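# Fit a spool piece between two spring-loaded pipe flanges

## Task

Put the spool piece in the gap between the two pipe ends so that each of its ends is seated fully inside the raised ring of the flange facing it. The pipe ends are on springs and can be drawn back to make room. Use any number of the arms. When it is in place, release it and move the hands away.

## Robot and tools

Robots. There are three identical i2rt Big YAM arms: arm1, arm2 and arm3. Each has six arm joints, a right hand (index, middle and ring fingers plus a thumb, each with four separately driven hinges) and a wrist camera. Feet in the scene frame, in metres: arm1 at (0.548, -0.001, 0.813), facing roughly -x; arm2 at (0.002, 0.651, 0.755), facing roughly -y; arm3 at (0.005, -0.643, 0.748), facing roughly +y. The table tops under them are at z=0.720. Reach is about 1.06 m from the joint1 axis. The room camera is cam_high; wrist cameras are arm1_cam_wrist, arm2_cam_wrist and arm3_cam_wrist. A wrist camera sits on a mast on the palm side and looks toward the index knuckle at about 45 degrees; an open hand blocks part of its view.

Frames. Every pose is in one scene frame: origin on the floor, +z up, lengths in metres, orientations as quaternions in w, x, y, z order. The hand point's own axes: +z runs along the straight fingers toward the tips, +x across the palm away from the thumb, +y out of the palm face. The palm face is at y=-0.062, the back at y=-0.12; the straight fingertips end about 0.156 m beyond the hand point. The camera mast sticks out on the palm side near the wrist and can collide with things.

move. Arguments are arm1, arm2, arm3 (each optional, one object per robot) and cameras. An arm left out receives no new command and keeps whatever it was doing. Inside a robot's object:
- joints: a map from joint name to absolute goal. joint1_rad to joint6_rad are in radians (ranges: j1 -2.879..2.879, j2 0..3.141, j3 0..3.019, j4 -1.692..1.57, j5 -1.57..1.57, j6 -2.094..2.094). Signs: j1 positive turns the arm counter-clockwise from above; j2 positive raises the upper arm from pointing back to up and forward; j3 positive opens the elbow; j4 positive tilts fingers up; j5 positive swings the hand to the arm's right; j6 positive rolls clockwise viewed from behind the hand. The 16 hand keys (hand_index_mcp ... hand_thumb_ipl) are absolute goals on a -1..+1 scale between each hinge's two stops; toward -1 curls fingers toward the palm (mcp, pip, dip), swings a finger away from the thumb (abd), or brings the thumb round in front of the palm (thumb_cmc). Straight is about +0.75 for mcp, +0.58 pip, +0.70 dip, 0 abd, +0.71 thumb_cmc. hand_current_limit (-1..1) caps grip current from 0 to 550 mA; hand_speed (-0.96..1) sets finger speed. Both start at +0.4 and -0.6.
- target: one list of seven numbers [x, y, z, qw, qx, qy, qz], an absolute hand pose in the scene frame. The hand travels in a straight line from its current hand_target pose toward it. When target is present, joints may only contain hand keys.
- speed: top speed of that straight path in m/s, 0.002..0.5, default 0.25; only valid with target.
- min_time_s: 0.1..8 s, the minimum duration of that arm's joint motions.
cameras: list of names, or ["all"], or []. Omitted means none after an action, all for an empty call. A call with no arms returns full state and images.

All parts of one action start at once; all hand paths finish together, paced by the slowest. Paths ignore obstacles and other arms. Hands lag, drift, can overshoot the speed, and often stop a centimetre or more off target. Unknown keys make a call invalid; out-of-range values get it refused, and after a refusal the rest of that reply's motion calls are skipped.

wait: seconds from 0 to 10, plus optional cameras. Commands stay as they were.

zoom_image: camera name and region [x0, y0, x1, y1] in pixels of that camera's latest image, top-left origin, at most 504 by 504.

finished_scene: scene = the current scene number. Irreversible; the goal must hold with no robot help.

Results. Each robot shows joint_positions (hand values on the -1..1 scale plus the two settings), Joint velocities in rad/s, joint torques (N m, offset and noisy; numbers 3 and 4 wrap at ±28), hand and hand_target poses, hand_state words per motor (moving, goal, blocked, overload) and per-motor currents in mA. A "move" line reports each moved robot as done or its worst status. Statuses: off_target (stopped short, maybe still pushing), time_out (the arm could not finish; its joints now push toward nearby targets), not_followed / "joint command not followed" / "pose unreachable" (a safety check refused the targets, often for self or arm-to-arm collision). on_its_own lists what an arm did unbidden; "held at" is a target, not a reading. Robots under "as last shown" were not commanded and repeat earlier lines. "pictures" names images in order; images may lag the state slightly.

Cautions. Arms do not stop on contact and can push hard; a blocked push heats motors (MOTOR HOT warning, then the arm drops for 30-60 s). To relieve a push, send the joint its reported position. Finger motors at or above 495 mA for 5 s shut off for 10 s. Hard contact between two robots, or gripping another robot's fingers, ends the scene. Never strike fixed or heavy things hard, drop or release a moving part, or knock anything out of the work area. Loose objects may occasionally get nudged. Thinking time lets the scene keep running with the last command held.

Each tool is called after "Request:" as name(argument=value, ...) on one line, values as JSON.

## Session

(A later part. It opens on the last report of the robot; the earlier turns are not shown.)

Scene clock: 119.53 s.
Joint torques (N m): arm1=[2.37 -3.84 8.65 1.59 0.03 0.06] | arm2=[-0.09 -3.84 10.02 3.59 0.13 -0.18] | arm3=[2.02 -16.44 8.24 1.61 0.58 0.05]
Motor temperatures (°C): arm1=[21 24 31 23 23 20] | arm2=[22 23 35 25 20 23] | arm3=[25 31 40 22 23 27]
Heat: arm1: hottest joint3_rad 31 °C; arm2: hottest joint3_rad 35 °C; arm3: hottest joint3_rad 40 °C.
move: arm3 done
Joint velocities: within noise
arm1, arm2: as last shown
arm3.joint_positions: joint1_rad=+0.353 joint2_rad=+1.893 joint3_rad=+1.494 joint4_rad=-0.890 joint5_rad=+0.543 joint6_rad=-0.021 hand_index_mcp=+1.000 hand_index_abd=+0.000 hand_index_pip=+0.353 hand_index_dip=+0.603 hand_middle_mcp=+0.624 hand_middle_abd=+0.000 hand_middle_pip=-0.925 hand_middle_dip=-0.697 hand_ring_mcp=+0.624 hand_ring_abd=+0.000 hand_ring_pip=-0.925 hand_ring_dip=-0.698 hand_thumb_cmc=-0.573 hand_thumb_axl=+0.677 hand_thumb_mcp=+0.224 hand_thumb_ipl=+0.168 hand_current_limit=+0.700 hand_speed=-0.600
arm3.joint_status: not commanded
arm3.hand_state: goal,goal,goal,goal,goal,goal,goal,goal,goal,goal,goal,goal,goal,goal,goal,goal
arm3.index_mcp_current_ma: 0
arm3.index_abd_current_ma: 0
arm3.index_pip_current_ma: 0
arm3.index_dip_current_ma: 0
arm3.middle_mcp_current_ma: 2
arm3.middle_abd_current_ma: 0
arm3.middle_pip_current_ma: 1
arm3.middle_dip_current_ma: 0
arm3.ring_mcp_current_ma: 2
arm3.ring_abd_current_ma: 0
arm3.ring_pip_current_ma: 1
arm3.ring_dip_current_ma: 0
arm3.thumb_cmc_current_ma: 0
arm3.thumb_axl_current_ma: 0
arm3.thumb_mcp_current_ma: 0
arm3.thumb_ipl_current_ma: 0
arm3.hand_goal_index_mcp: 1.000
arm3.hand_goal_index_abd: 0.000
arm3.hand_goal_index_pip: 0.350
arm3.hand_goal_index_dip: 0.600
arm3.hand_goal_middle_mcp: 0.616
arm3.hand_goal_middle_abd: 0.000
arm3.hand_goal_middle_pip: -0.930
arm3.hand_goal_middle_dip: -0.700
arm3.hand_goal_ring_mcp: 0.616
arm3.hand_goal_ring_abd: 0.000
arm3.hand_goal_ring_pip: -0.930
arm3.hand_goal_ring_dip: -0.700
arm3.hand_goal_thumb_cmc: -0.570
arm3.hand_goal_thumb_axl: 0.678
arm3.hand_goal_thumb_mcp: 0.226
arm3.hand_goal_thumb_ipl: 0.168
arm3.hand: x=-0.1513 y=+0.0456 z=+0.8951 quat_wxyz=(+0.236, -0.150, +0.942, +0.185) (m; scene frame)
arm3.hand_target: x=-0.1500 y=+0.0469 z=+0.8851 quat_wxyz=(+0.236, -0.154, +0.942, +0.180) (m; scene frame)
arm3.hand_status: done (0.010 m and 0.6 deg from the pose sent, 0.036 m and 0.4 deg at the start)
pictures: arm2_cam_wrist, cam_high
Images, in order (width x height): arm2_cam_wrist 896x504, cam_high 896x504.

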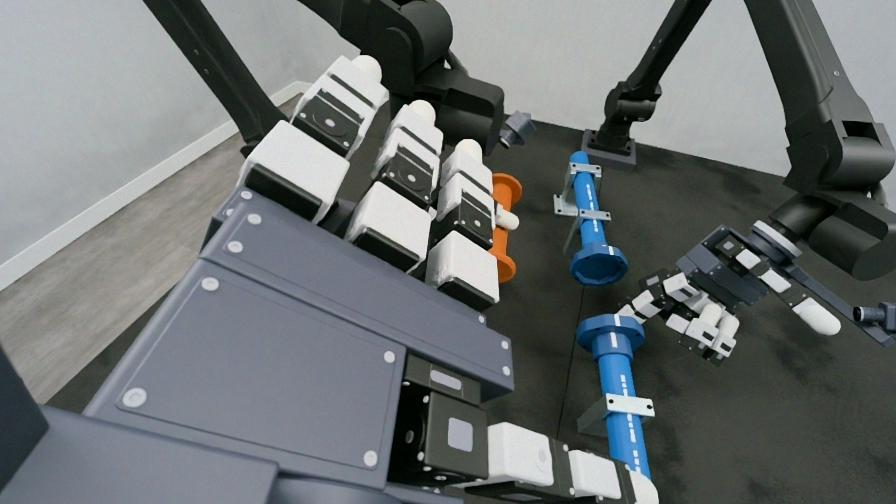

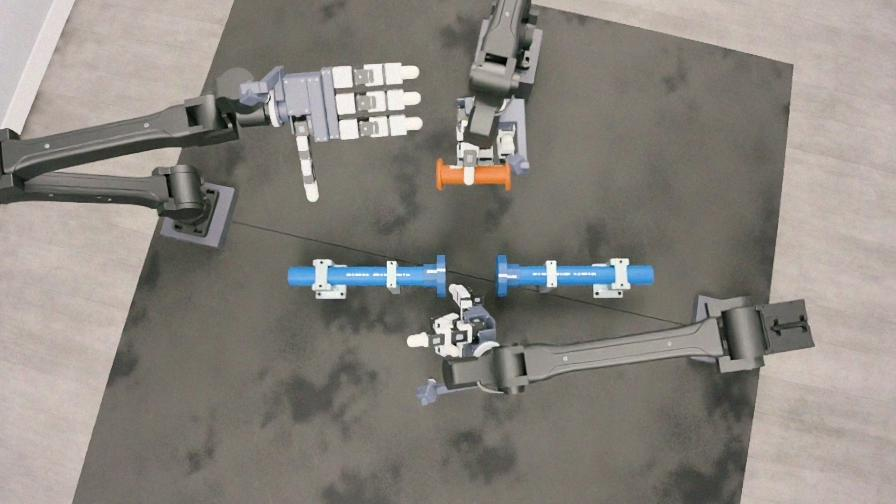

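Request:
move(arm3={"target": [-0.164, 0.056, 0.883, 0.2362, -0.1536, 0.9415, 0.1803], "speed": 0.08})

Request:
move(arm3={"target": [-0.174, 0.100, 0.883, 0.2362, -0.1536, 0.9415, 0.1803], "speed": 0.05}, cameras=["arm2_cam_wrist", "cam_high", "arm3_cam_wrist"])

Request:
zoom_image(camera="cam_high", region=[400, 230, 520, 350])

Request:
zoom_image(camera="arm2_cam_wrist", region=[540, 180, 760, 380])

Scene clock: 123.00 s.
Joint torques (N m): arm1=[2.26 -3.84 8.62 1.55 0.04 0.05] | arm2=[-0.09 -4.01 9.96 3.62 0.14 -0.18] | arm3=[3.43 -16.79 12.31 0.83 0.76 0.19]
Motor temperatures (°C): arm1=[21 24 31 23 23 20] | arm2=[22 23 35 25 20 23] | arm3=[25 31 39 22 23 27]
Heat: arm1: hottest joint3_rad 31 °C; arm2: hottest joint3_rad 35 °C; arm3: hottest joint3_rad 39 °C.
move: arm3 off_target
Joint velocities: within noise
arm1, arm2: as last shown
arm3.joint_positions: joint1_rad=+0.359 joint2_rad=+1.931 joint3_rad=+1.494 joint4_rad=-0.893 joint5_rad=+0.543 joint6_rad=-0.021 hand_index_mcp=+1.000 hand_index_abd=+0.000 hand_index_pip=+0.353 hand_index_dip=+0.603 hand_middle_mcp=+0.624 hand_middle_abd=+0.000 hand_middle_pip=-0.925 hand_middle_dip=-0.697 hand_ring_mcp=+0.624 hand_ring_abd=+0.000 hand_ring_pip=-0.925 hand_ring_dip=-0.698 hand_thumb_cmc=-0.573 hand_thumb_axl=+0.677 hand_thumb_mcp=+0.224 hand_thumb_ipl=+0.168 hand_current_limit=+0.700 hand_speed=-0.600
arm3.joint_status: not commanded
arm3.hand_state: goal,goal,goal,goal,goal,goal,goal,goal,goal,goal,goal,goal,goal,goal,goal,goal
arm3.index_mcp_current_ma: 0
arm3.index_abd_current_ma: 0
arm3.index_pip_current_ma: 0
arm3.index_dip_current_ma: 0
arm3.middle_mcp_current_ma: 2
arm3.middle_abd_current_ma: 0
arm3.middle_pip_current_ma: 1
arm3.middle_dip_current_ma: 0
arm3.ring_mcp_current_ma: 2
arm3.ring_abd_current_ma: 0
arm3.ring_pip_current_ma: 1
arm3.ring_dip_current_ma: 0
arm3.thumb_cmc_current_ma: 0
arm3.thumb_axl_current_ma: 0
arm3.thumb_mcp_current_ma: 0
arm3.thumb_ipl_current_ma: 0
arm3.hand_goal_index_mcp: 1.000
arm3.hand_goal_index_abd: 0.000
arm3.hand_goal_index_pip: 0.350
arm3.hand_goal_index_dip: 0.600
arm3.hand_goal_middle_mcp: 0.616
arm3.hand_goal_middle_abd: 0.000
arm3.hand_goal_middle_pip: -0.930
arm3.hand_goal_middle_dip: -0.700
arm3.hand_goal_ring_mcp: 0.616
arm3.hand_goal_ring_abd: 0.000
arm3.hand_goal_ring_pip: -0.930
arm3.hand_goal_ring_dip: -0.700
arm3.hand_goal_thumb_cmc: -0.570
arm3.hand_goal_thumb_axl: 0.678
arm3.hand_goal_thumb_mcp: 0.226
arm3.hand_goal_thumb_ipl: 0.168
arm3.hand: x=-0.1556 y=+0.0440 z=+0.8693 quat_wxyz=(+0.239, -0.159, +0.943, +0.166) (m; scene frame)
arm3.hand_target: x=-0.1639 y=+0.0552 z=+0.8831 quat_wxyz=(+0.236, -0.154, +0.942, +0.181) (m; scene frame)
arm3.hand_status: off_target (0.020 m and 1.8 deg from the pose sent, 0.020 m and 0.6 deg at the start)
pictures: none

Scene clock: 124.57 s.
Joint torques (N m): arm1=[2.2 -3.78 8.62 1.57 0.04 0.06] | arm2=[-0.09 -4.01 10 3.62 0.13 -0.17] | arm3=[2.67 -17.96 14.89 1.83 0.48 -0.09]
Motor temperatures (°C): arm1=[21 24 31 23 23 20] | arm2=[22 23 35 25 20 23] | arm3=[25 31 39 22 23 27]
Heat: arm1: hottest joint3_rad 31 °C; arm2: hottest joint3_rad 35 °C; arm3: hottest joint3_rad 39 °C.
move: arm3 off_target
Joint velocities: within noise
arm1, arm2: as last shown
arm3.joint_positions: joint1_rad=+0.358 joint2_rad=+2.025 joint3_rad=+1.633 joint4_rad=-0.975 joint5_rad=+0.548 joint6_rad=-0.007 hand_index_mcp=+1.001 hand_index_abd=+0.003 hand_index_pip=+0.388 hand_index_dip=+0.609 hand_middle_mcp=+0.624 hand_middle_abd=+0.000 hand_middle_pip=-0.925 hand_middle_dip=-0.697 hand_ring_mcp=+0.624 hand_ring_abd=+0.000 hand_ring_pip=-0.925 hand_ring_dip=-0.698 hand_thumb_cmc=-0.573 hand_thumb_axl=+0.677 hand_thumb_mcp=+0.224 hand_thumb_ipl=+0.168 hand_current_limit=+0.700 hand_speed=-0.600
arm3.joint_status: not commanded
arm3.hand_state: goal,goal,blocked,goal,goal,goal,goal,goal,goal,goal,goal,goal,goal,goal,goal,goal
arm3.index_mcp_current_ma: 0
arm3.index_abd_current_ma: 0
arm3.index_pip_current_ma: 32
arm3.index_dip_current_ma: 2
arm3.middle_mcp_current_ma: 2
arm3.middle_abd_current_ma: 0
arm3.middle_pip_current_ma: 1
arm3.middle_dip_current_ma: 0
arm3.ring_mcp_current_ma: 2
arm3.ring_abd_current_ma: 0
arm3.ring_pip_current_ma: 1
arm3.ring_dip_current_ma: 0
arm3.thumb_cmc_current_ma: 0
arm3.thumb_axl_current_ma: 0
arm3.thumb_mcp_current_ma: 0
arm3.thumb_ipl_current_ma: 0
arm3.hand_goal_index_mcp: 1.000
arm3.hand_goal_index_abd: 0.000
arm3.hand_goal_index_pip: 0.350
arm3.hand_goal_index_dip: 0.600
arm3.hand_goal_middle_mcp: 0.616
arm3.hand_goal_middle_abd: 0.000
arm3.hand_goal_middle_pip: -0.930
arm3.hand_goal_middle_dip: -0.700
arm3.hand_goal_ring_mcp: 0.616
arm3.hand_goal_ring_abd: 0.000
arm3.hand_goal_ring_pip: -0.930
arm3.hand_goal_ring_dip: -0.700
arm3.hand_goal_thumb_cmc: -0.570
arm3.hand_goal_thumb_axl: 0.678
arm3.hand_goal_thumb_mcp: 0.226
arm3.hand_goal_thumb_ipl: 0.168
arm3.hand: x=-0.1648 y=+0.0725 z=+0.8613 quat_wxyz=(+0.244, -0.157, +0.945, +0.151) (m; scene frame)
arm3.hand_target: x=-0.1731 y=+0.0970 z=+0.8839 quat_wxyz=(+0.237, -0.154, +0.942, +0.181) (m; scene frame)
arm3.hand_status: off_target (0.036 m and 3.5 deg from the pose sent, 0.061 m and 1.7 deg at the start)
pictures: arm2_cam_wrist, arm3_cam_wrist, cam_high
Images, in order (width x height): arm2_cam_wrist 896x504, arm3_cam_wrist 896x504, cam_high 896x504.

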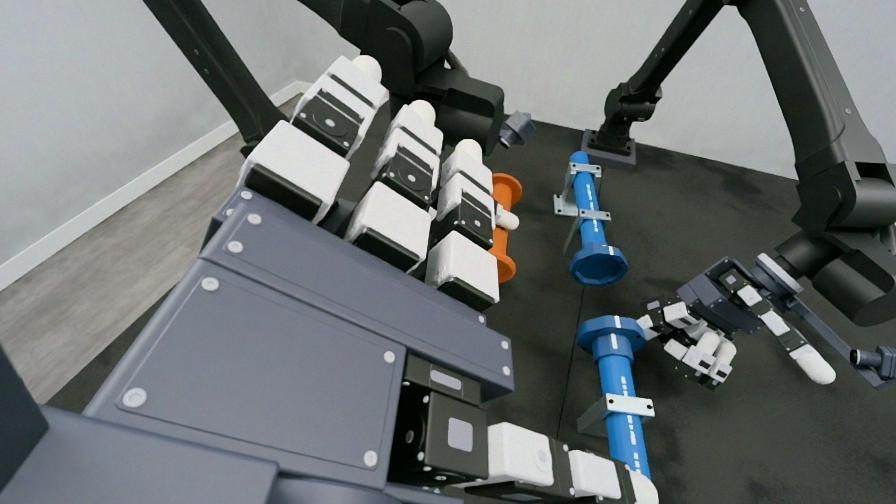

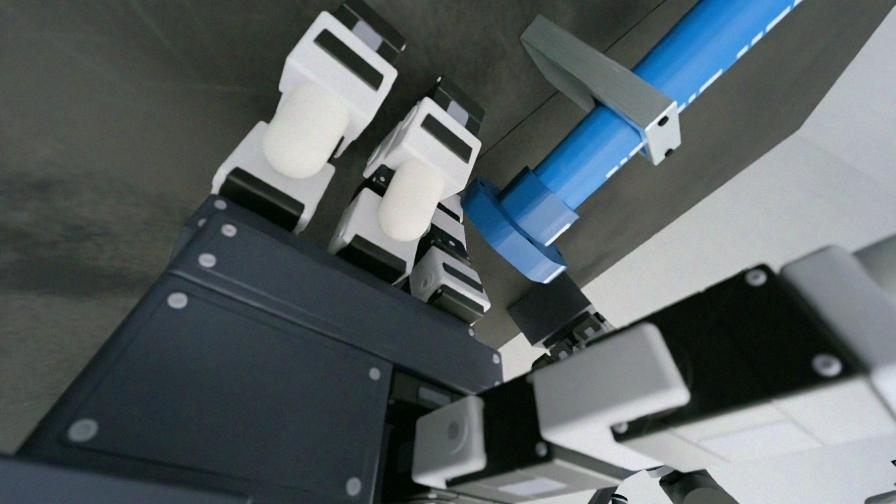

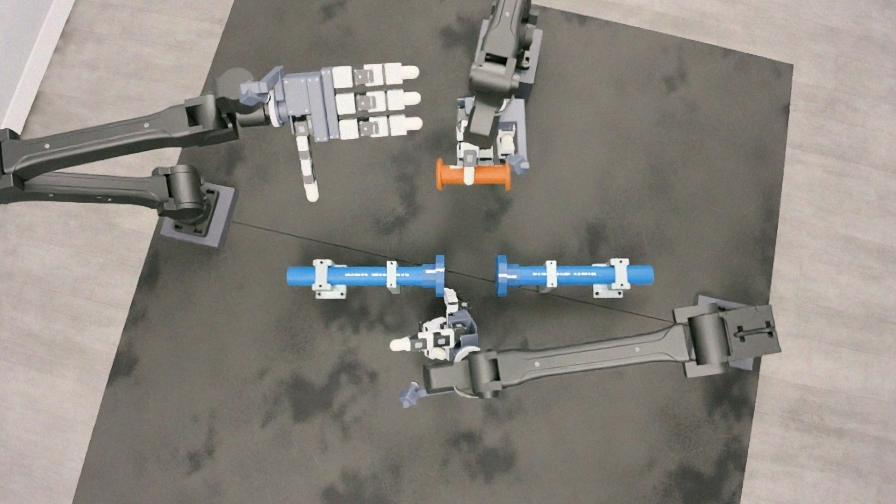

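Scaled by 4.200 from the camera's 896x504 image, which has a finer 1280x720 frame.

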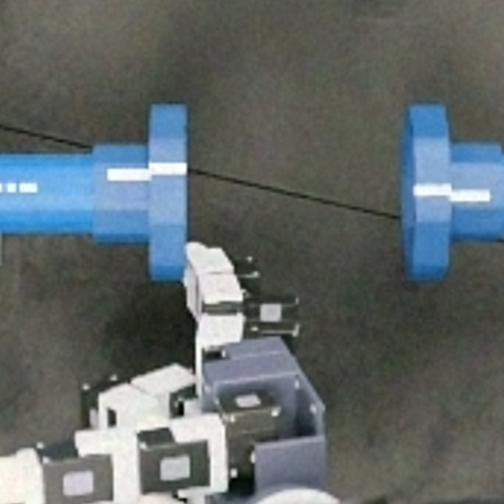

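Scaled by 2.291 from the camera's 896x504 image, which has a finer 1280x720 frame.

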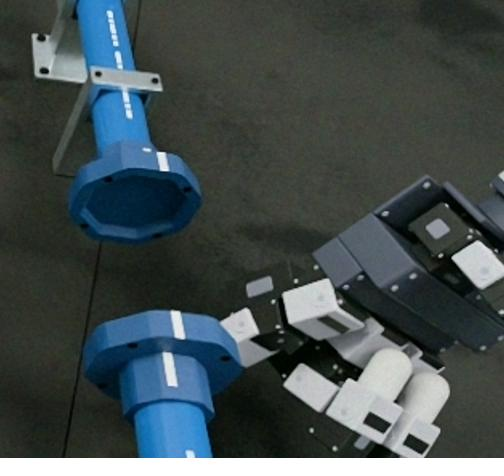

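Request:
move(arm3={"target": [-0.180, 0.120, 0.905, 0.2362, -0.1536, 0.9415, 0.1803], "speed": 0.05}, cameras=["arm2_cam_wrist", "cam_high"])

Request:
zoom_image(camera="cam_high", region=[400, 230, 520, 350])

Request:
zoom_image(camera="arm2_cam_wrist", region=[540, 180, 760, 380])

Scene clock: 126.70 s.
Joint torques (N m): arm1=[2.26 -3.84 8.66 1.62 0.04 0.05] | arm2=[-0.15 -4.07 9.98 3.59 0.13 -0.18] | arm3=[2.49 -19.78 16.94 2.17 0.81 -0.2]
Motor temperatures (°C): arm1=[21 24 31 23 23 20] | arm2=[22 23 35 25 20 23] | arm3=[25 31 40 22 23 27]
Heat: arm1: hottest joint3_rad 31 °C; arm2: hottest joint3_rad 35 °C; arm3: hottest joint3_rad 40 °C.
move: arm3 off_target
Joint velocities: within noise
arm1, arm2: as last shown
arm3.joint_positions: joint1_rad=+0.354 joint2_rad=+2.067 joint3_rad=+1.720 joint4_rad=-1.068 joint5_rad=+0.542 joint6_rad=+0.005 hand_index_mcp=+1.001 hand_index_abd=-0.013 hand_index_pip=+0.413 hand_index_dip=+0.620 hand_middle_mcp=+0.624 hand_middle_abd=+0.000 hand_middle_pip=-0.925 hand_middle_dip=-0.697 hand_ring_mcp=+0.624 hand_ring_abd=+0.000 hand_ring_pip=-0.925 hand_ring_dip=-0.698 hand_thumb_cmc=-0.573 hand_thumb_axl=+0.677 hand_thumb_mcp=+0.224 hand_thumb_ipl=+0.168 hand_current_limit=+0.700 hand_speed=-0.600
arm3.joint_status: not commanded
arm3.hand_state: goal,goal,blocked,blocked,goal,goal,goal,goal,goal,goal,goal,goal,goal,goal,goal,goal
arm3.index_mcp_current_ma: 0
arm3.index_abd_current_ma: -4
arm3.index_pip_current_ma: 81
arm3.index_dip_current_ma: 11
arm3.middle_mcp_current_ma: 2
arm3.middle_abd_current_ma: 0
arm3.middle_pip_current_ma: 1
arm3.middle_dip_current_ma: 0
arm3.ring_mcp_current_ma: 2
arm3.ring_abd_current_ma: 0
arm3.ring_pip_current_ma: 1
arm3.ring_dip_current_ma: 0
arm3.thumb_cmc_current_ma: 0
arm3.thumb_axl_current_ma: 0
arm3.thumb_mcp_current_ma: 0
arm3.thumb_ipl_current_ma: 0
arm3.hand_goal_index_mcp: 1.000
arm3.hand_goal_index_abd: 0.000
arm3.hand_goal_index_pip: 0.350
arm3.hand_goal_index_dip: 0.600
arm3.hand_goal_middle_mcp: 0.616
arm3.hand_goal_middle_abd: 0.000
arm3.hand_goal_middle_pip: -0.930
arm3.hand_goal_middle_dip: -0.700
arm3.hand_goal_ring_mcp: 0.616
arm3.hand_goal_ring_abd: 0.000
arm3.hand_goal_ring_pip: -0.930
arm3.hand_goal_ring_dip: -0.700
arm3.hand_goal_thumb_cmc: -0.570
arm3.hand_goal_thumb_axl: 0.678
arm3.hand_goal_thumb_mcp: 0.226
arm3.hand_goal_thumb_ipl: 0.168
arm3.hand: x=-0.1655 y=+0.0819 z=+0.8617 quat_wxyz=(+0.246, -0.157, +0.948, +0.129) (m; scene frame)
arm3.hand_target: x=-0.1780 y=+0.1137 z=+0.9072 quat_wxyz=(+0.237, -0.153, +0.942, +0.181) (m; scene frame)
arm3.hand_status: off_target (0.059 m and 6.0 deg from the pose sent, 0.066 m and 3.5 deg at the start)
pictures: arm2_cam_wrist, cam_high
Images, in order (width x height): arm2_cam_wrist 896x504, cam_high 896x504.

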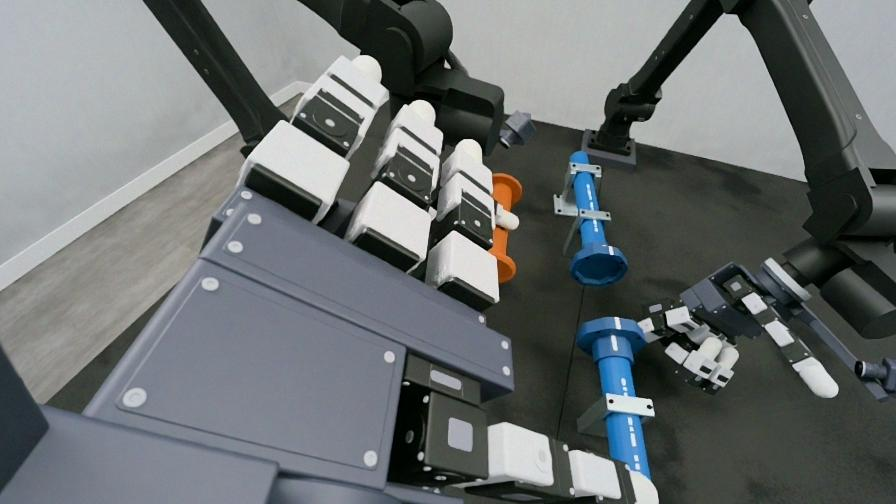

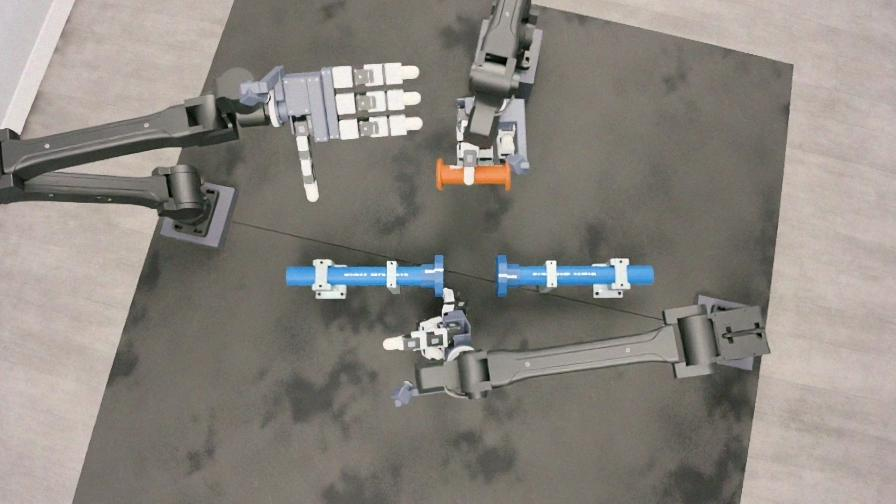

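Scaled by 4.200 from the camera's 896x504 image, which has a finer 1280x720 frame.

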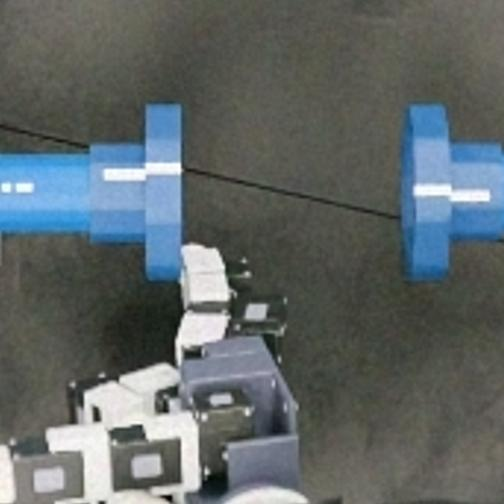

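Scaled by 2.291 from the camera's 896x504 image, which has a finer 1280x720 frame.

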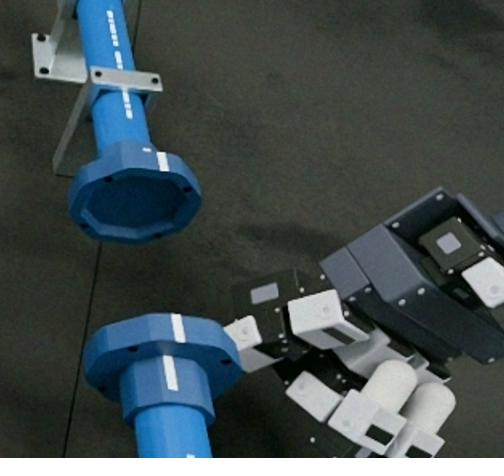

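Request:
move(arm3={"joints": {"joint1_rad": 0.36, "joint2_rad": 2.03, "joint3_rad": 1.84, "joint4_rad": -0.98, "joint5_rad": 0.54, "joint6_rad": -0.02}, "min_time_s": 2}, cameras=["arm2_cam_wrist", "cam_high"])

Request:
zoom_image(camera="cam_high", region=[400, 230, 520, 350])

Request:
zoom_image(camera="arm2_cam_wrist", region=[540, 180, 760, 380])

Scene clock: 134.20 s.
Joint torques (N m): arm1=[2.26 -4.01 8.65 1.59 0.04 0.06] | arm2=[-0.15 -3.96 9.98 3.59 0.13 -0.17] | arm3=[3.37 -23.41 18.69 4.05 0.87 -0.36]
Motor temperatures (°C): arm1=[21 24 31 23 23 20] | arm2=[22 23 35 25 20 23] | arm3=[25 30 42 22 24 26]
Heat: arm1: hottest joint3_rad 31 °C; arm2: hottest joint3_rad 35 °C; arm3: hottest joint3_rad 42 °C.
move: arm3 time_out
Joint velocities: within noise
arm1: as last shown
arm2.joint_positions: joint1_rad=+0.488 joint2_rad=+0.834 joint3_rad=+0.722 joint4_rad=+0.085 joint5_rad=+0.171 joint6_rad=+0.665 hand_index_mcp=+0.761 hand_index_abd=+0.001 hand_index_pip=+0.577 hand_index_dip=+0.696 hand_middle_mcp=+0.760 hand_middle_abd=+0.001 hand_middle_pip=+0.577 hand_middle_dip=+0.696 hand_ring_mcp=+0.760 hand_ring_abd=+0.001 hand_ring_pip=+0.577 hand_ring_dip=+0.696 hand_thumb_cmc=+0.720 hand_thumb_axl=+0.677 hand_thumb_mcp=+0.226 hand_thumb_ipl=+0.168 hand_current_limit=+0.400 hand_speed=-0.600
arm2.joint_status: not commanded
arm2.hand_state: goal,goal,goal,goal,goal,goal,goal,goal,goal,goal,goal,goal,goal,goal,goal,goal
arm2.index_mcp_current_ma: 8
arm2.index_abd_current_ma: 0
arm2.index_pip_current_ma: 0
arm2.index_dip_current_ma: 0
arm2.middle_mcp_current_ma: 7
arm2.middle_abd_current_ma: 0
arm2.middle_pip_current_ma: 0
arm2.middle_dip_current_ma: 0
arm2.ring_mcp_current_ma: 7
arm2.ring_abd_current_ma: 0
arm2.ring_pip_current_ma: 0
arm2.ring_dip_current_ma: 0
arm2.thumb_cmc_current_ma: 6
arm2.thumb_axl_current_ma: 0
arm2.thumb_mcp_current_ma: 0
arm2.thumb_ipl_current_ma: 0
arm2.hand_goal_index_mcp: 0.754
arm2.hand_goal_index_abd: 0.000
arm2.hand_goal_index_pip: 0.576
arm2.hand_goal_index_dip: 0.696
arm2.hand_goal_middle_mcp: 0.754
arm2.hand_goal_middle_abd: 0.000
arm2.hand_goal_middle_pip: 0.576
arm2.hand_goal_middle_dip: 0.696
arm2.hand_goal_ring_mcp: 0.754
arm2.hand_goal_ring_abd: 0.000
arm2.hand_goal_ring_pip: 0.576
arm2.hand_goal_ring_dip: 0.696
arm2.hand_goal_thumb_cmc: 0.714
arm2.hand_goal_thumb_axl: 0.678
arm2.hand_goal_thumb_mcp: 0.226
arm2.hand_goal_thumb_ipl: 0.168
arm2.hand: x=+0.1296 y=+0.2210 z=+1.2101 quat_wxyz=(+0.612, +0.712, -0.115, +0.326) (m; scene frame)
arm2.hand_target: x=+0.1370 y=+0.2205 z=+1.2049 quat_wxyz=(+0.611, +0.713, -0.107, +0.327) (m; scene frame)
arm2.hand_status: not commanded
arm3.joint_positions: joint1_rad=+0.354 joint2_rad=+2.067 joint3_rad=+1.726 joint4_rad=-1.054 joint5_rad=+0.536 joint6_rad=+0.026 hand_index_mcp=+1.001 hand_index_abd=-0.017 hand_index_pip=+0.438 hand_index_dip=+0.631 hand_middle_mcp=+0.624 hand_middle_abd=+0.000 hand_middle_pip=-0.925 hand_middle_dip=-0.697 hand_ring_mcp=+0.624 hand_ring_abd=+0.000 hand_ring_pip=-0.925 hand_ring_dip=-0.698 hand_thumb_cmc=-0.573 hand_thumb_axl=+0.677 hand_thumb_mcp=+0.224 hand_thumb_ipl=+0.168 hand_current_limit=+0.700 hand_speed=-0.600
arm3.joint_status: joint3_rad time_out (moved +0.007 of +0.120); joint4_rad time_out (moved +0.014 of +0.088); joint6_rad time_out (moved +0.021 of -0.025); the others done
arm3.hand_state: goal,goal,blocked,blocked,goal,goal,goal,goal,goal,goal,goal,goal,goal,goal,goal,goal
arm3.index_mcp_current_ma: 0
arm3.index_abd_current_ma: -6
arm3.index_pip_current_ma: 147
arm3.index_dip_current_ma: 23
arm3.middle_mcp_current_ma: 2
arm3.middle_abd_current_ma: 0
arm3.middle_pip_current_ma: 1
arm3.middle_dip_current_ma: 0
arm3.ring_mcp_current_ma: 2
arm3.ring_abd_current_ma: 0
arm3.ring_pip_current_ma: 1
arm3.ring_dip_current_ma: 0
arm3.thumb_cmc_current_ma: 0
arm3.thumb_axl_current_ma: 0
arm3.thumb_mcp_current_ma: 0
arm3.thumb_ipl_current_ma: 0
arm3.hand_goal_index_mcp: 1.000
arm3.hand_goal_index_abd: 0.000
arm3.hand_goal_index_pip: 0.350
arm3.hand_goal_index_dip: 0.600
arm3.hand_goal_middle_mcp: 0.616
arm3.hand_goal_middle_abd: 0.000
arm3.hand_goal_middle_pip: -0.930
arm3.hand_goal_middle_dip: -0.700
arm3.hand_goal_ring_mcp: 0.616
arm3.hand_goal_ring_abd: 0.000
arm3.hand_goal_ring_pip: -0.930
arm3.hand_goal_ring_dip: -0.700
arm3.hand_goal_thumb_cmc: -0.570
arm3.hand_goal_thumb_axl: 0.678
arm3.hand_goal_thumb_mcp: 0.226
arm3.hand_goal_thumb_ipl: 0.168
arm3.on_its_own: joint3_rad reads +1.726 and still pushes toward +1.839 since a time_out; joint4_rad reads -1.054 and still pushes toward -0.980 since a time_out; joint6_rad reads +0.026 and still pushes toward -0.020 since a time_out
arm3.hand: x=-0.1660 y=+0.0861 z=+0.8667 quat_wxyz=(+0.240, -0.144, +0.950, +0.141) (m; scene frame)
arm3.hand_target: x=-0.1896 y=+0.1248 z=+0.9613 quat_wxyz=(+0.220, -0.136, +0.935, +0.240) (m; scene frame)
arm3.hand_status: not commanded
pictures: arm2_cam_wrist, cam_high
Images, in order (width x height): arm2_cam_wrist 896x504, cam_high 896x504.

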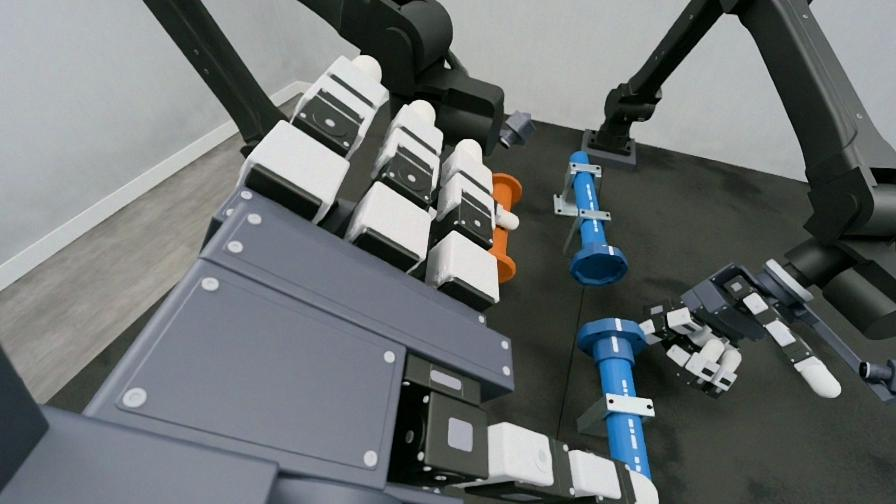

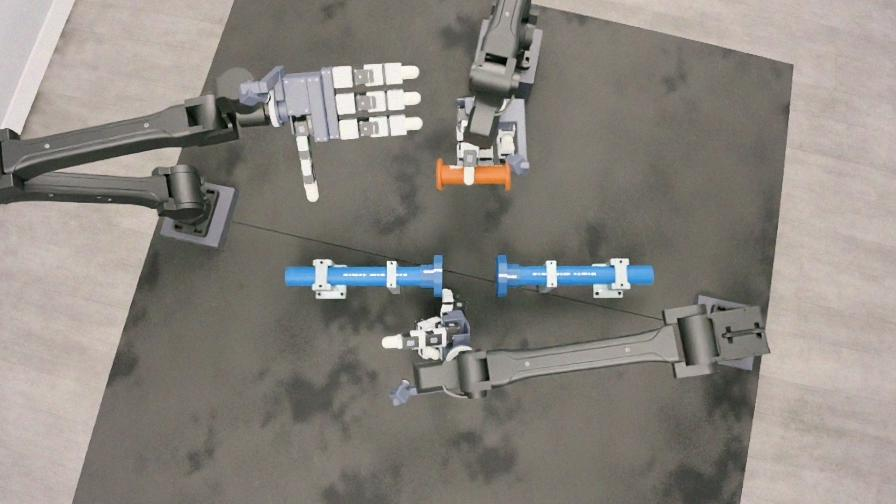

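Scaled by 4.200 from the camera's 896x504 image, which has a finer 1280x720 frame.

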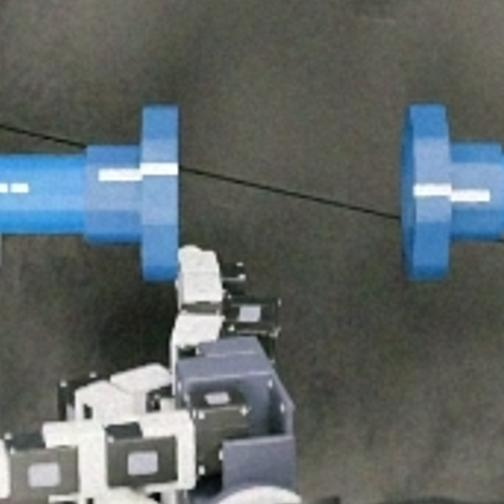

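Scaled by 2.291 from the camera's 896x504 image, which has a finer 1280x720 frame.

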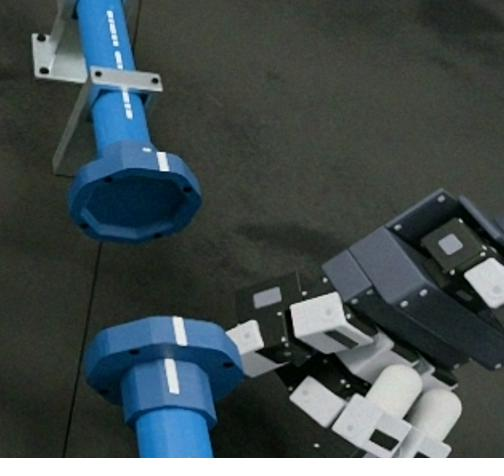

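Request:
move(arm3={"target": [-0.195, 0.165, 0.94, 0.2362, -0.1536, 0.9415, 0.1803], "speed": 0.06}, cameras=["arm2_cam_wrist", "cam_high"])

Request:
zoom_image(camera="cam_high", region=[400, 230, 520, 350])

Request:
zoom_image(camera="arm2_cam_wrist", region=[540, 180, 760, 380])

Scene clock: 138.77 s.
Joint torques (N m): arm1=[2.32 -3.78 8.64 1.59 0.04 0.05] | arm2=[-0.15 -4.01 10 3.62 0.14 -0.18] | arm3=[2.43 -21.13 20.63 4.05 1.37 -0.74]
Motor temperatures (°C): arm1=[21 24 31 23 23 20] | arm2=[22 23 35 25 20 23] | arm3=[25 30 44 22 24 26]
Heat: arm1: hottest joint3_rad 31 °C; arm2: hottest joint3_rad 35 °C; arm3: hottest joint3_rad 44 °C.
move: arm3 off_target
Joint velocities: within noise
arm1.joint_positions: joint1_rad=-0.072 joint2_rad=+1.086 joint3_rad=+0.720 joint4_rad=-1.196 joint5_rad=-0.012 joint6_rad=-0.277 hand_index_mcp=+0.238 hand_index_abd=-0.003 hand_index_pip=-0.297 hand_index_dip=+0.148 hand_middle_mcp=+0.207 hand_middle_abd=-0.001 hand_middle_pip=-0.295 hand_middle_dip=+0.165 hand_ring_mcp=+0.615 hand_ring_abd=+0.000 hand_ring_pip=-0.926 hand_ring_dip=-0.698 hand_thumb_cmc=-0.548 hand_thumb_axl=+0.683 hand_thumb_mcp=+0.014 hand_thumb_ipl=+0.101 hand_current_limit=+0.400 hand_speed=-0.800
arm1.joint_status: not commanded
arm1.hand_state: blocked,goal,blocked,blocked,blocked,goal,blocked,blocked,goal,goal,goal,goal,blocked,goal,blocked,blocked
arm1.index_mcp_current_ma: 385
arm1.index_abd_current_ma: 0
arm1.index_pip_current_ma: 56
arm1.index_dip_current_ma: 11
arm1.middle_mcp_current_ma: 96
arm1.middle_abd_current_ma: 0
arm1.middle_pip_current_ma: 18
arm1.middle_dip_current_ma: 9
arm1.ring_mcp_current_ma: 0
arm1.ring_abd_current_ma: 0
arm1.ring_pip_current_ma: 0
arm1.ring_dip_current_ma: 0
arm1.thumb_cmc_current_ma: 7
arm1.thumb_axl_current_ma: 1
arm1.thumb_mcp_current_ma: 385
arm1.thumb_ipl_current_ma: 168
arm1.hand_goal_index_mcp: -0.100
arm1.hand_goal_index_abd: 0.000
arm1.hand_goal_index_pip: -0.360
arm1.hand_goal_index_dip: 0.120
arm1.hand_goal_middle_mcp: 0.130
arm1.hand_goal_middle_abd: 0.000
arm1.hand_goal_middle_pip: -0.330
arm1.hand_goal_middle_dip: 0.140
arm1.hand_goal_ring_mcp: 0.616
arm1.hand_goal_ring_abd: 0.000
arm1.hand_goal_ring_pip: -0.930
arm1.hand_goal_ring_dip: -0.700
arm1.hand_goal_thumb_cmc: -0.570
arm1.hand_goal_thumb_axl: 0.678
arm1.hand_goal_thumb_mcp: -0.280
arm1.hand_goal_thumb_ipl: 0.020
arm1.hand: x=+0.1958 y=+0.0107 z=+0.9271 quat_wxyz=(+0.007, +0.785, -0.620, +0.000) (m; scene frame)
arm1.hand_target: x=+0.1902 y=+0.0099 z=+0.9300 quat_wxyz=(+0.014, +0.784, -0.621, -0.010) (m; scene frame)
arm1.hand_status: not commanded
arm2: as last shown
arm3.joint_positions: joint1_rad=+0.351 joint2_rad=+2.162 joint3_rad=+1.935 joint4_rad=-1.278 joint5_rad=+0.536 joint6_rad=+0.061 hand_index_mcp=+1.002 hand_index_abd=-0.026 hand_index_pip=+0.468 hand_index_dip=+0.619 hand_middle_mcp=+0.623 hand_middle_abd=+0.000 hand_middle_pip=-0.925 hand_middle_dip=-0.697 hand_ring_mcp=+0.623 hand_ring_abd=+0.000 hand_ring_pip=-0.925 hand_ring_dip=-0.698 hand_thumb_cmc=-0.573 hand_thumb_axl=+0.677 hand_thumb_mcp=+0.224 hand_thumb_ipl=+0.168 hand_current_limit=+0.700 hand_speed=-0.600
arm3.joint_status: not commanded
arm3.hand_state: goal,blocked,blocked,goal,goal,goal,goal,goal,goal,goal,goal,goal,goal,goal,goal,goal
arm3.index_mcp_current_ma: 0
arm3.index_abd_current_ma: -13
arm3.index_pip_current_ma: 249
arm3.index_dip_current_ma: 9
arm3.middle_mcp_current_ma: 2
arm3.middle_abd_current_ma: 0
arm3.middle_pip_current_ma: 1
arm3.middle_dip_current_ma: 0
arm3.ring_mcp_current_ma: 2
arm3.ring_abd_current_ma: 0
arm3.ring_pip_current_ma: 1
arm3.ring_dip_current_ma: 0
arm3.thumb_cmc_current_ma: 0
arm3.thumb_axl_current_ma: 0
arm3.thumb_mcp_current_ma: 0
arm3.thumb_ipl_current_ma: 0
arm3.hand_goal_index_mcp: 1.000
arm3.hand_goal_index_abd: 0.000
arm3.hand_goal_index_pip: 0.350
arm3.hand_goal_index_dip: 0.600
arm3.hand_goal_middle_mcp: 0.616
arm3.hand_goal_middle_abd: 0.000
arm3.hand_goal_middle_pip: -0.930
arm3.hand_goal_middle_dip: -0.700
arm3.hand_goal_ring_mcp: 0.616
arm3.hand_goal_ring_abd: 0.000
arm3.hand_goal_ring_pip: -0.930
arm3.hand_goal_ring_dip: -0.700
arm3.hand_goal_thumb_cmc: -0.570
arm3.hand_goal_thumb_axl: 0.678
arm3.hand_goal_thumb_mcp: 0.226
arm3.hand_goal_thumb_ipl: 0.168
arm3.hand: x=-0.1678 y=+0.1029 z=+0.8735 quat_wxyz=(+0.250, -0.141, +0.953, +0.093) (m; scene frame)
arm3.hand_target: x=-0.1900 y=+0.1481 z=+0.9455 quat_wxyz=(+0.240, -0.151, +0.942, +0.181) (m; scene frame)
arm3.hand_status: off_target (0.095 m and 10.3 deg from the pose sent, 0.112 m and 4.8 deg at the start; pose on its path clipped on 7 of 57 steps)
pictures: arm2_cam_wrist, cam_high
Images, in order (width x height): arm2_cam_wrist 896x504, cam_high 896x504.

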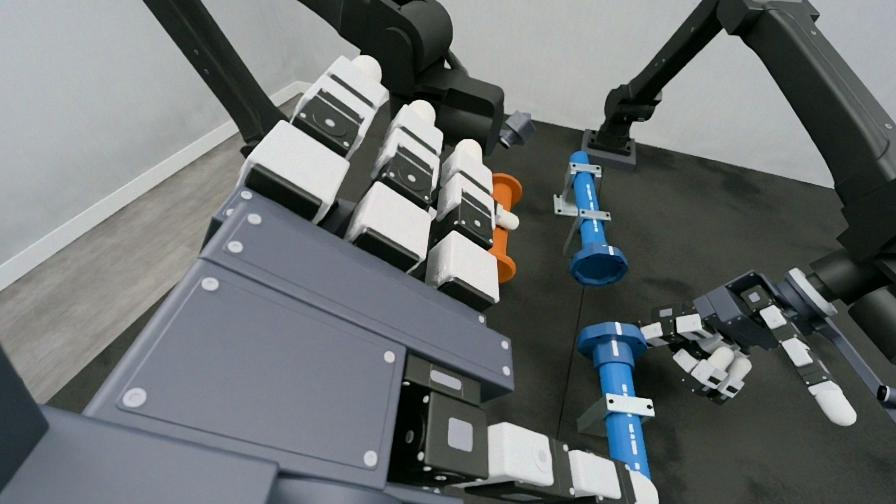

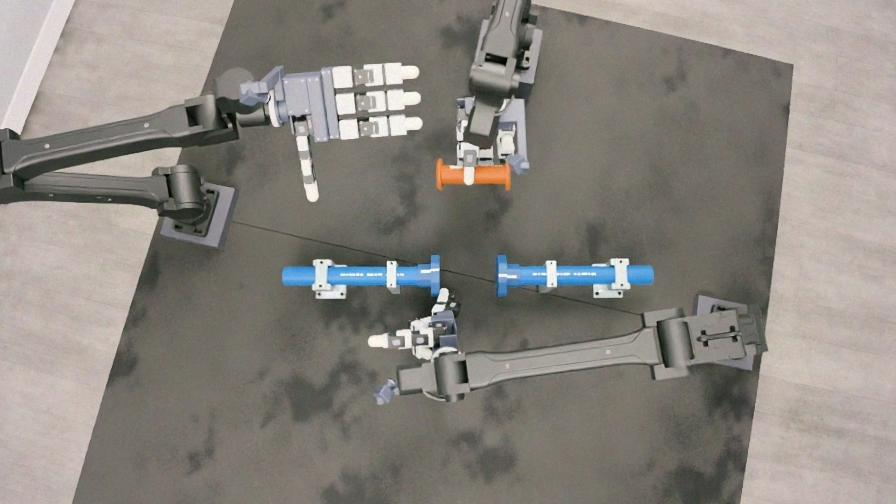

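Scaled by 4.200 from the camera's 896x504 image, which has a finer 1280x720 frame.

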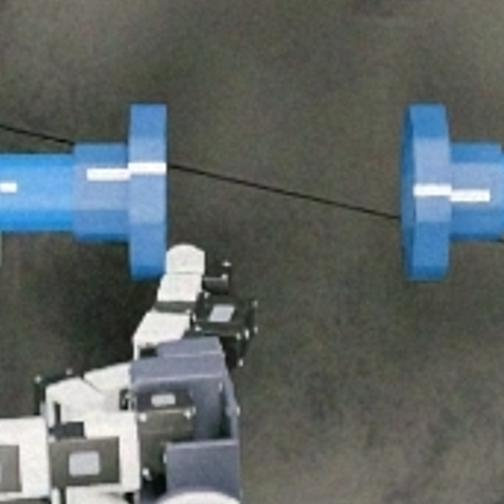

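Scaled by 2.291 from the camera's 896x504 image, which has a finer 1280x720 frame.

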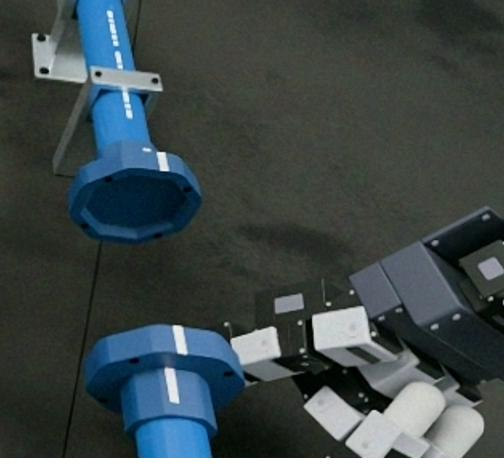

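Request:
move(arm3={"joints": {"joint1_rad": 0.365, "joint2_rad": 2.14, "joint3_rad": 2.10, "joint4_rad": -0.95, "joint5_rad": 0.54, "joint6_rad": -0.06}, "min_time_s": 3}, cameras=["arm2_cam_wrist", "cam_high"])

Request:
zoom_image(camera="cam_high", region=[400, 230, 520, 350])

Request:
zoom_image(camera="arm2_cam_wrist", region=[540, 180, 760, 380])

Scene clock: 145.83 s.
Joint torques (N m): arm1=[2.2 -3.84 8.64 1.59 0.04 0.05] | arm2=[-0.09 -4.01 9.99 3.63 0.13 -0.17] | arm3=[3.84 -23.88 19.14 9.62 0.79 -1.61]
Motor temperatures (°C): arm1=[21 24 32 23 23 20] | arm2=[22 23 35 25 20 23] | arm3=[25 32 44 23 24 27]
Heat: arm1: hottest joint3_rad 32 °C; arm2: hottest joint3_rad 35 °C; arm3: hottest joint3_rad 44 °C.
move: arm3 time_out
Joint velocities: within noise
arm1, arm2: as last shown
arm3.joint_positions: joint1_rad=+0.351 joint2_rad=+2.163 joint3_rad=+1.937 joint4_rad=-1.157 joint5_rad=+0.538 joint6_rad=+0.109 hand_index_mcp=+1.004 hand_index_abd=+0.005 hand_index_pip=+0.754 hand_index_dip=+0.592 hand_middle_mcp=+0.623 hand_middle_abd=+0.000 hand_middle_pip=-0.925 hand_middle_dip=-0.697 hand_ring_mcp=+0.623 hand_ring_abd=+0.000 hand_ring_pip=-0.925 hand_ring_dip=-0.698 hand_thumb_cmc=-0.573 hand_thumb_axl=+0.677 hand_thumb_mcp=+0.224 hand_thumb_ipl=+0.168 hand_current_limit=+0.700 hand_speed=-0.600
arm3.joint_status: joint3_rad time_out (moved +0.002 of +0.165); joint4_rad time_out (moved +0.122 of +0.328); joint6_rad time_out (moved +0.049 of -0.121); the others done
arm3.hand_state: goal,goal,blocked,goal,goal,goal,goal,goal,goal,goal,goal,goal,goal,goal,goal,goal
arm3.index_mcp_current_ma: 1
arm3.index_abd_current_ma: 1
arm3.index_pip_current_ma: 468
arm3.index_dip_current_ma: -2
arm3.middle_mcp_current_ma: 2
arm3.middle_abd_current_ma: 0
arm3.middle_pip_current_ma: 1
arm3.middle_dip_current_ma: 0
arm3.ring_mcp_current_ma: 2
arm3.ring_abd_current_ma: 0
arm3.ring_pip_current_ma: 1
arm3.ring_dip_current_ma: 0
arm3.thumb_cmc_current_ma: 0
arm3.thumb_axl_current_ma: 0
arm3.thumb_mcp_current_ma: 0
arm3.thumb_ipl_current_ma: 0
arm3.hand_goal_index_mcp: 1.000
arm3.hand_goal_index_abd: 0.000
arm3.hand_goal_index_pip: 0.350
arm3.hand_goal_index_dip: 0.600
arm3.hand_goal_middle_mcp: 0.616
arm3.hand_goal_middle_abd: 0.000
arm3.hand_goal_middle_pip: -0.930
arm3.hand_goal_middle_dip: -0.700
arm3.hand_goal_ring_mcp: 0.616
arm3.hand_goal_ring_abd: 0.000
arm3.hand_goal_ring_pip: -0.930
arm3.hand_goal_ring_dip: -0.700
arm3.hand_goal_thumb_cmc: -0.570
arm3.hand_goal_thumb_axl: 0.678
arm3.hand_goal_thumb_mcp: 0.226
arm3.hand_goal_thumb_ipl: 0.168
arm3.on_its_own: joint3_rad reads +1.937 and still pushes toward +2.049 since a time_out; joint4_rad reads -1.157 and still pushes toward -0.950 since a time_out; joint6_rad reads +0.109 and still pushes toward -0.060 since a time_out
arm3.hand: x=-0.1725 y=+0.1250 z=+0.8891 quat_wxyz=(+0.233, -0.101, +0.955, +0.156) (m; scene frame)
arm3.hand_target: x=-0.2183 y=+0.1772 z=+0.9936 quat_wxyz=(+0.211, -0.138, +0.922, +0.295) (m; scene frame)
arm3.hand_status: not commanded
pictures: arm2_cam_wrist, cam_high
Images, in order (width x height): arm2_cam_wrist 896x504, cam_high 896x504.

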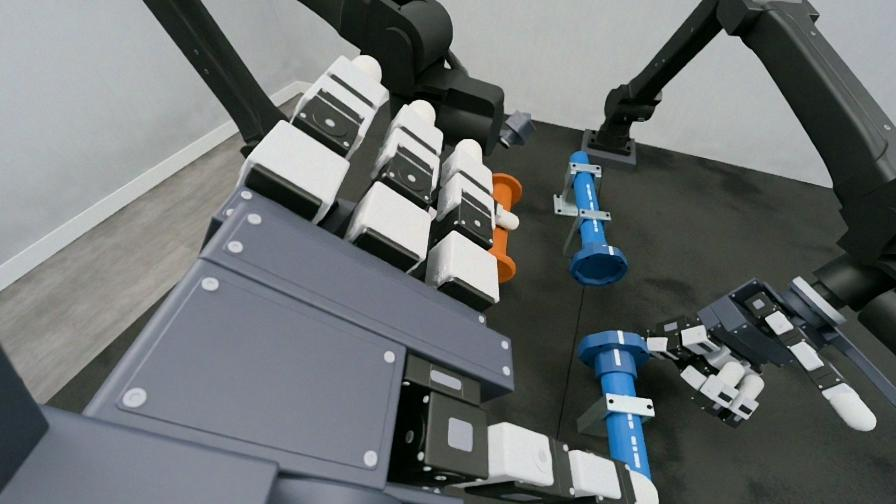

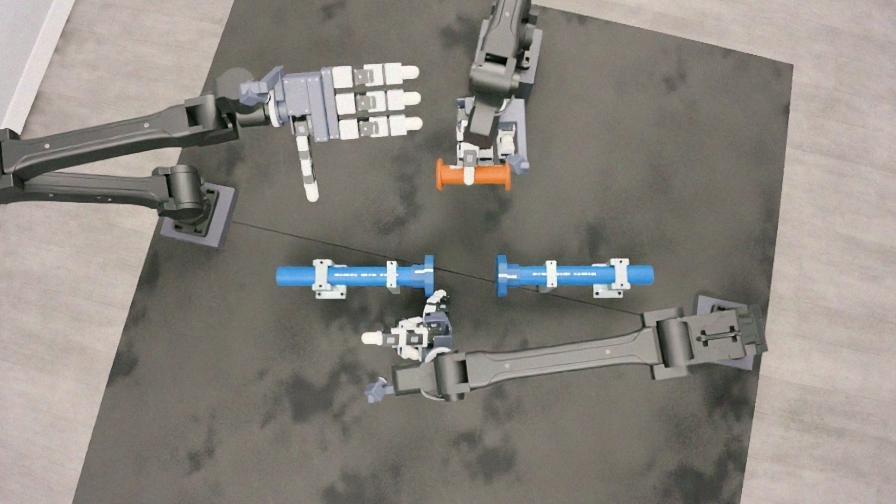

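Scaled by 4.200 from the camera's 896x504 image, which has a finer 1280x720 frame.

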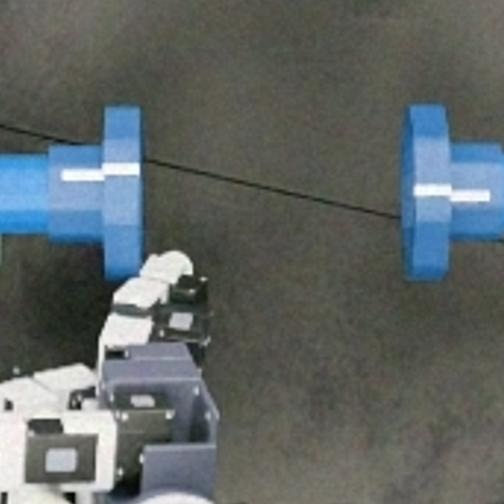

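Scaled by 2.291 from the camera's 896x504 image, which has a finer 1280x720 frame.

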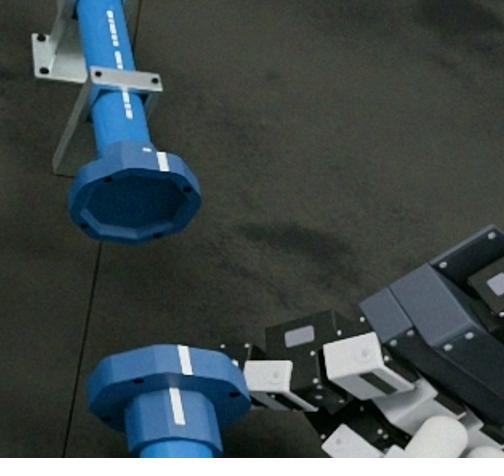

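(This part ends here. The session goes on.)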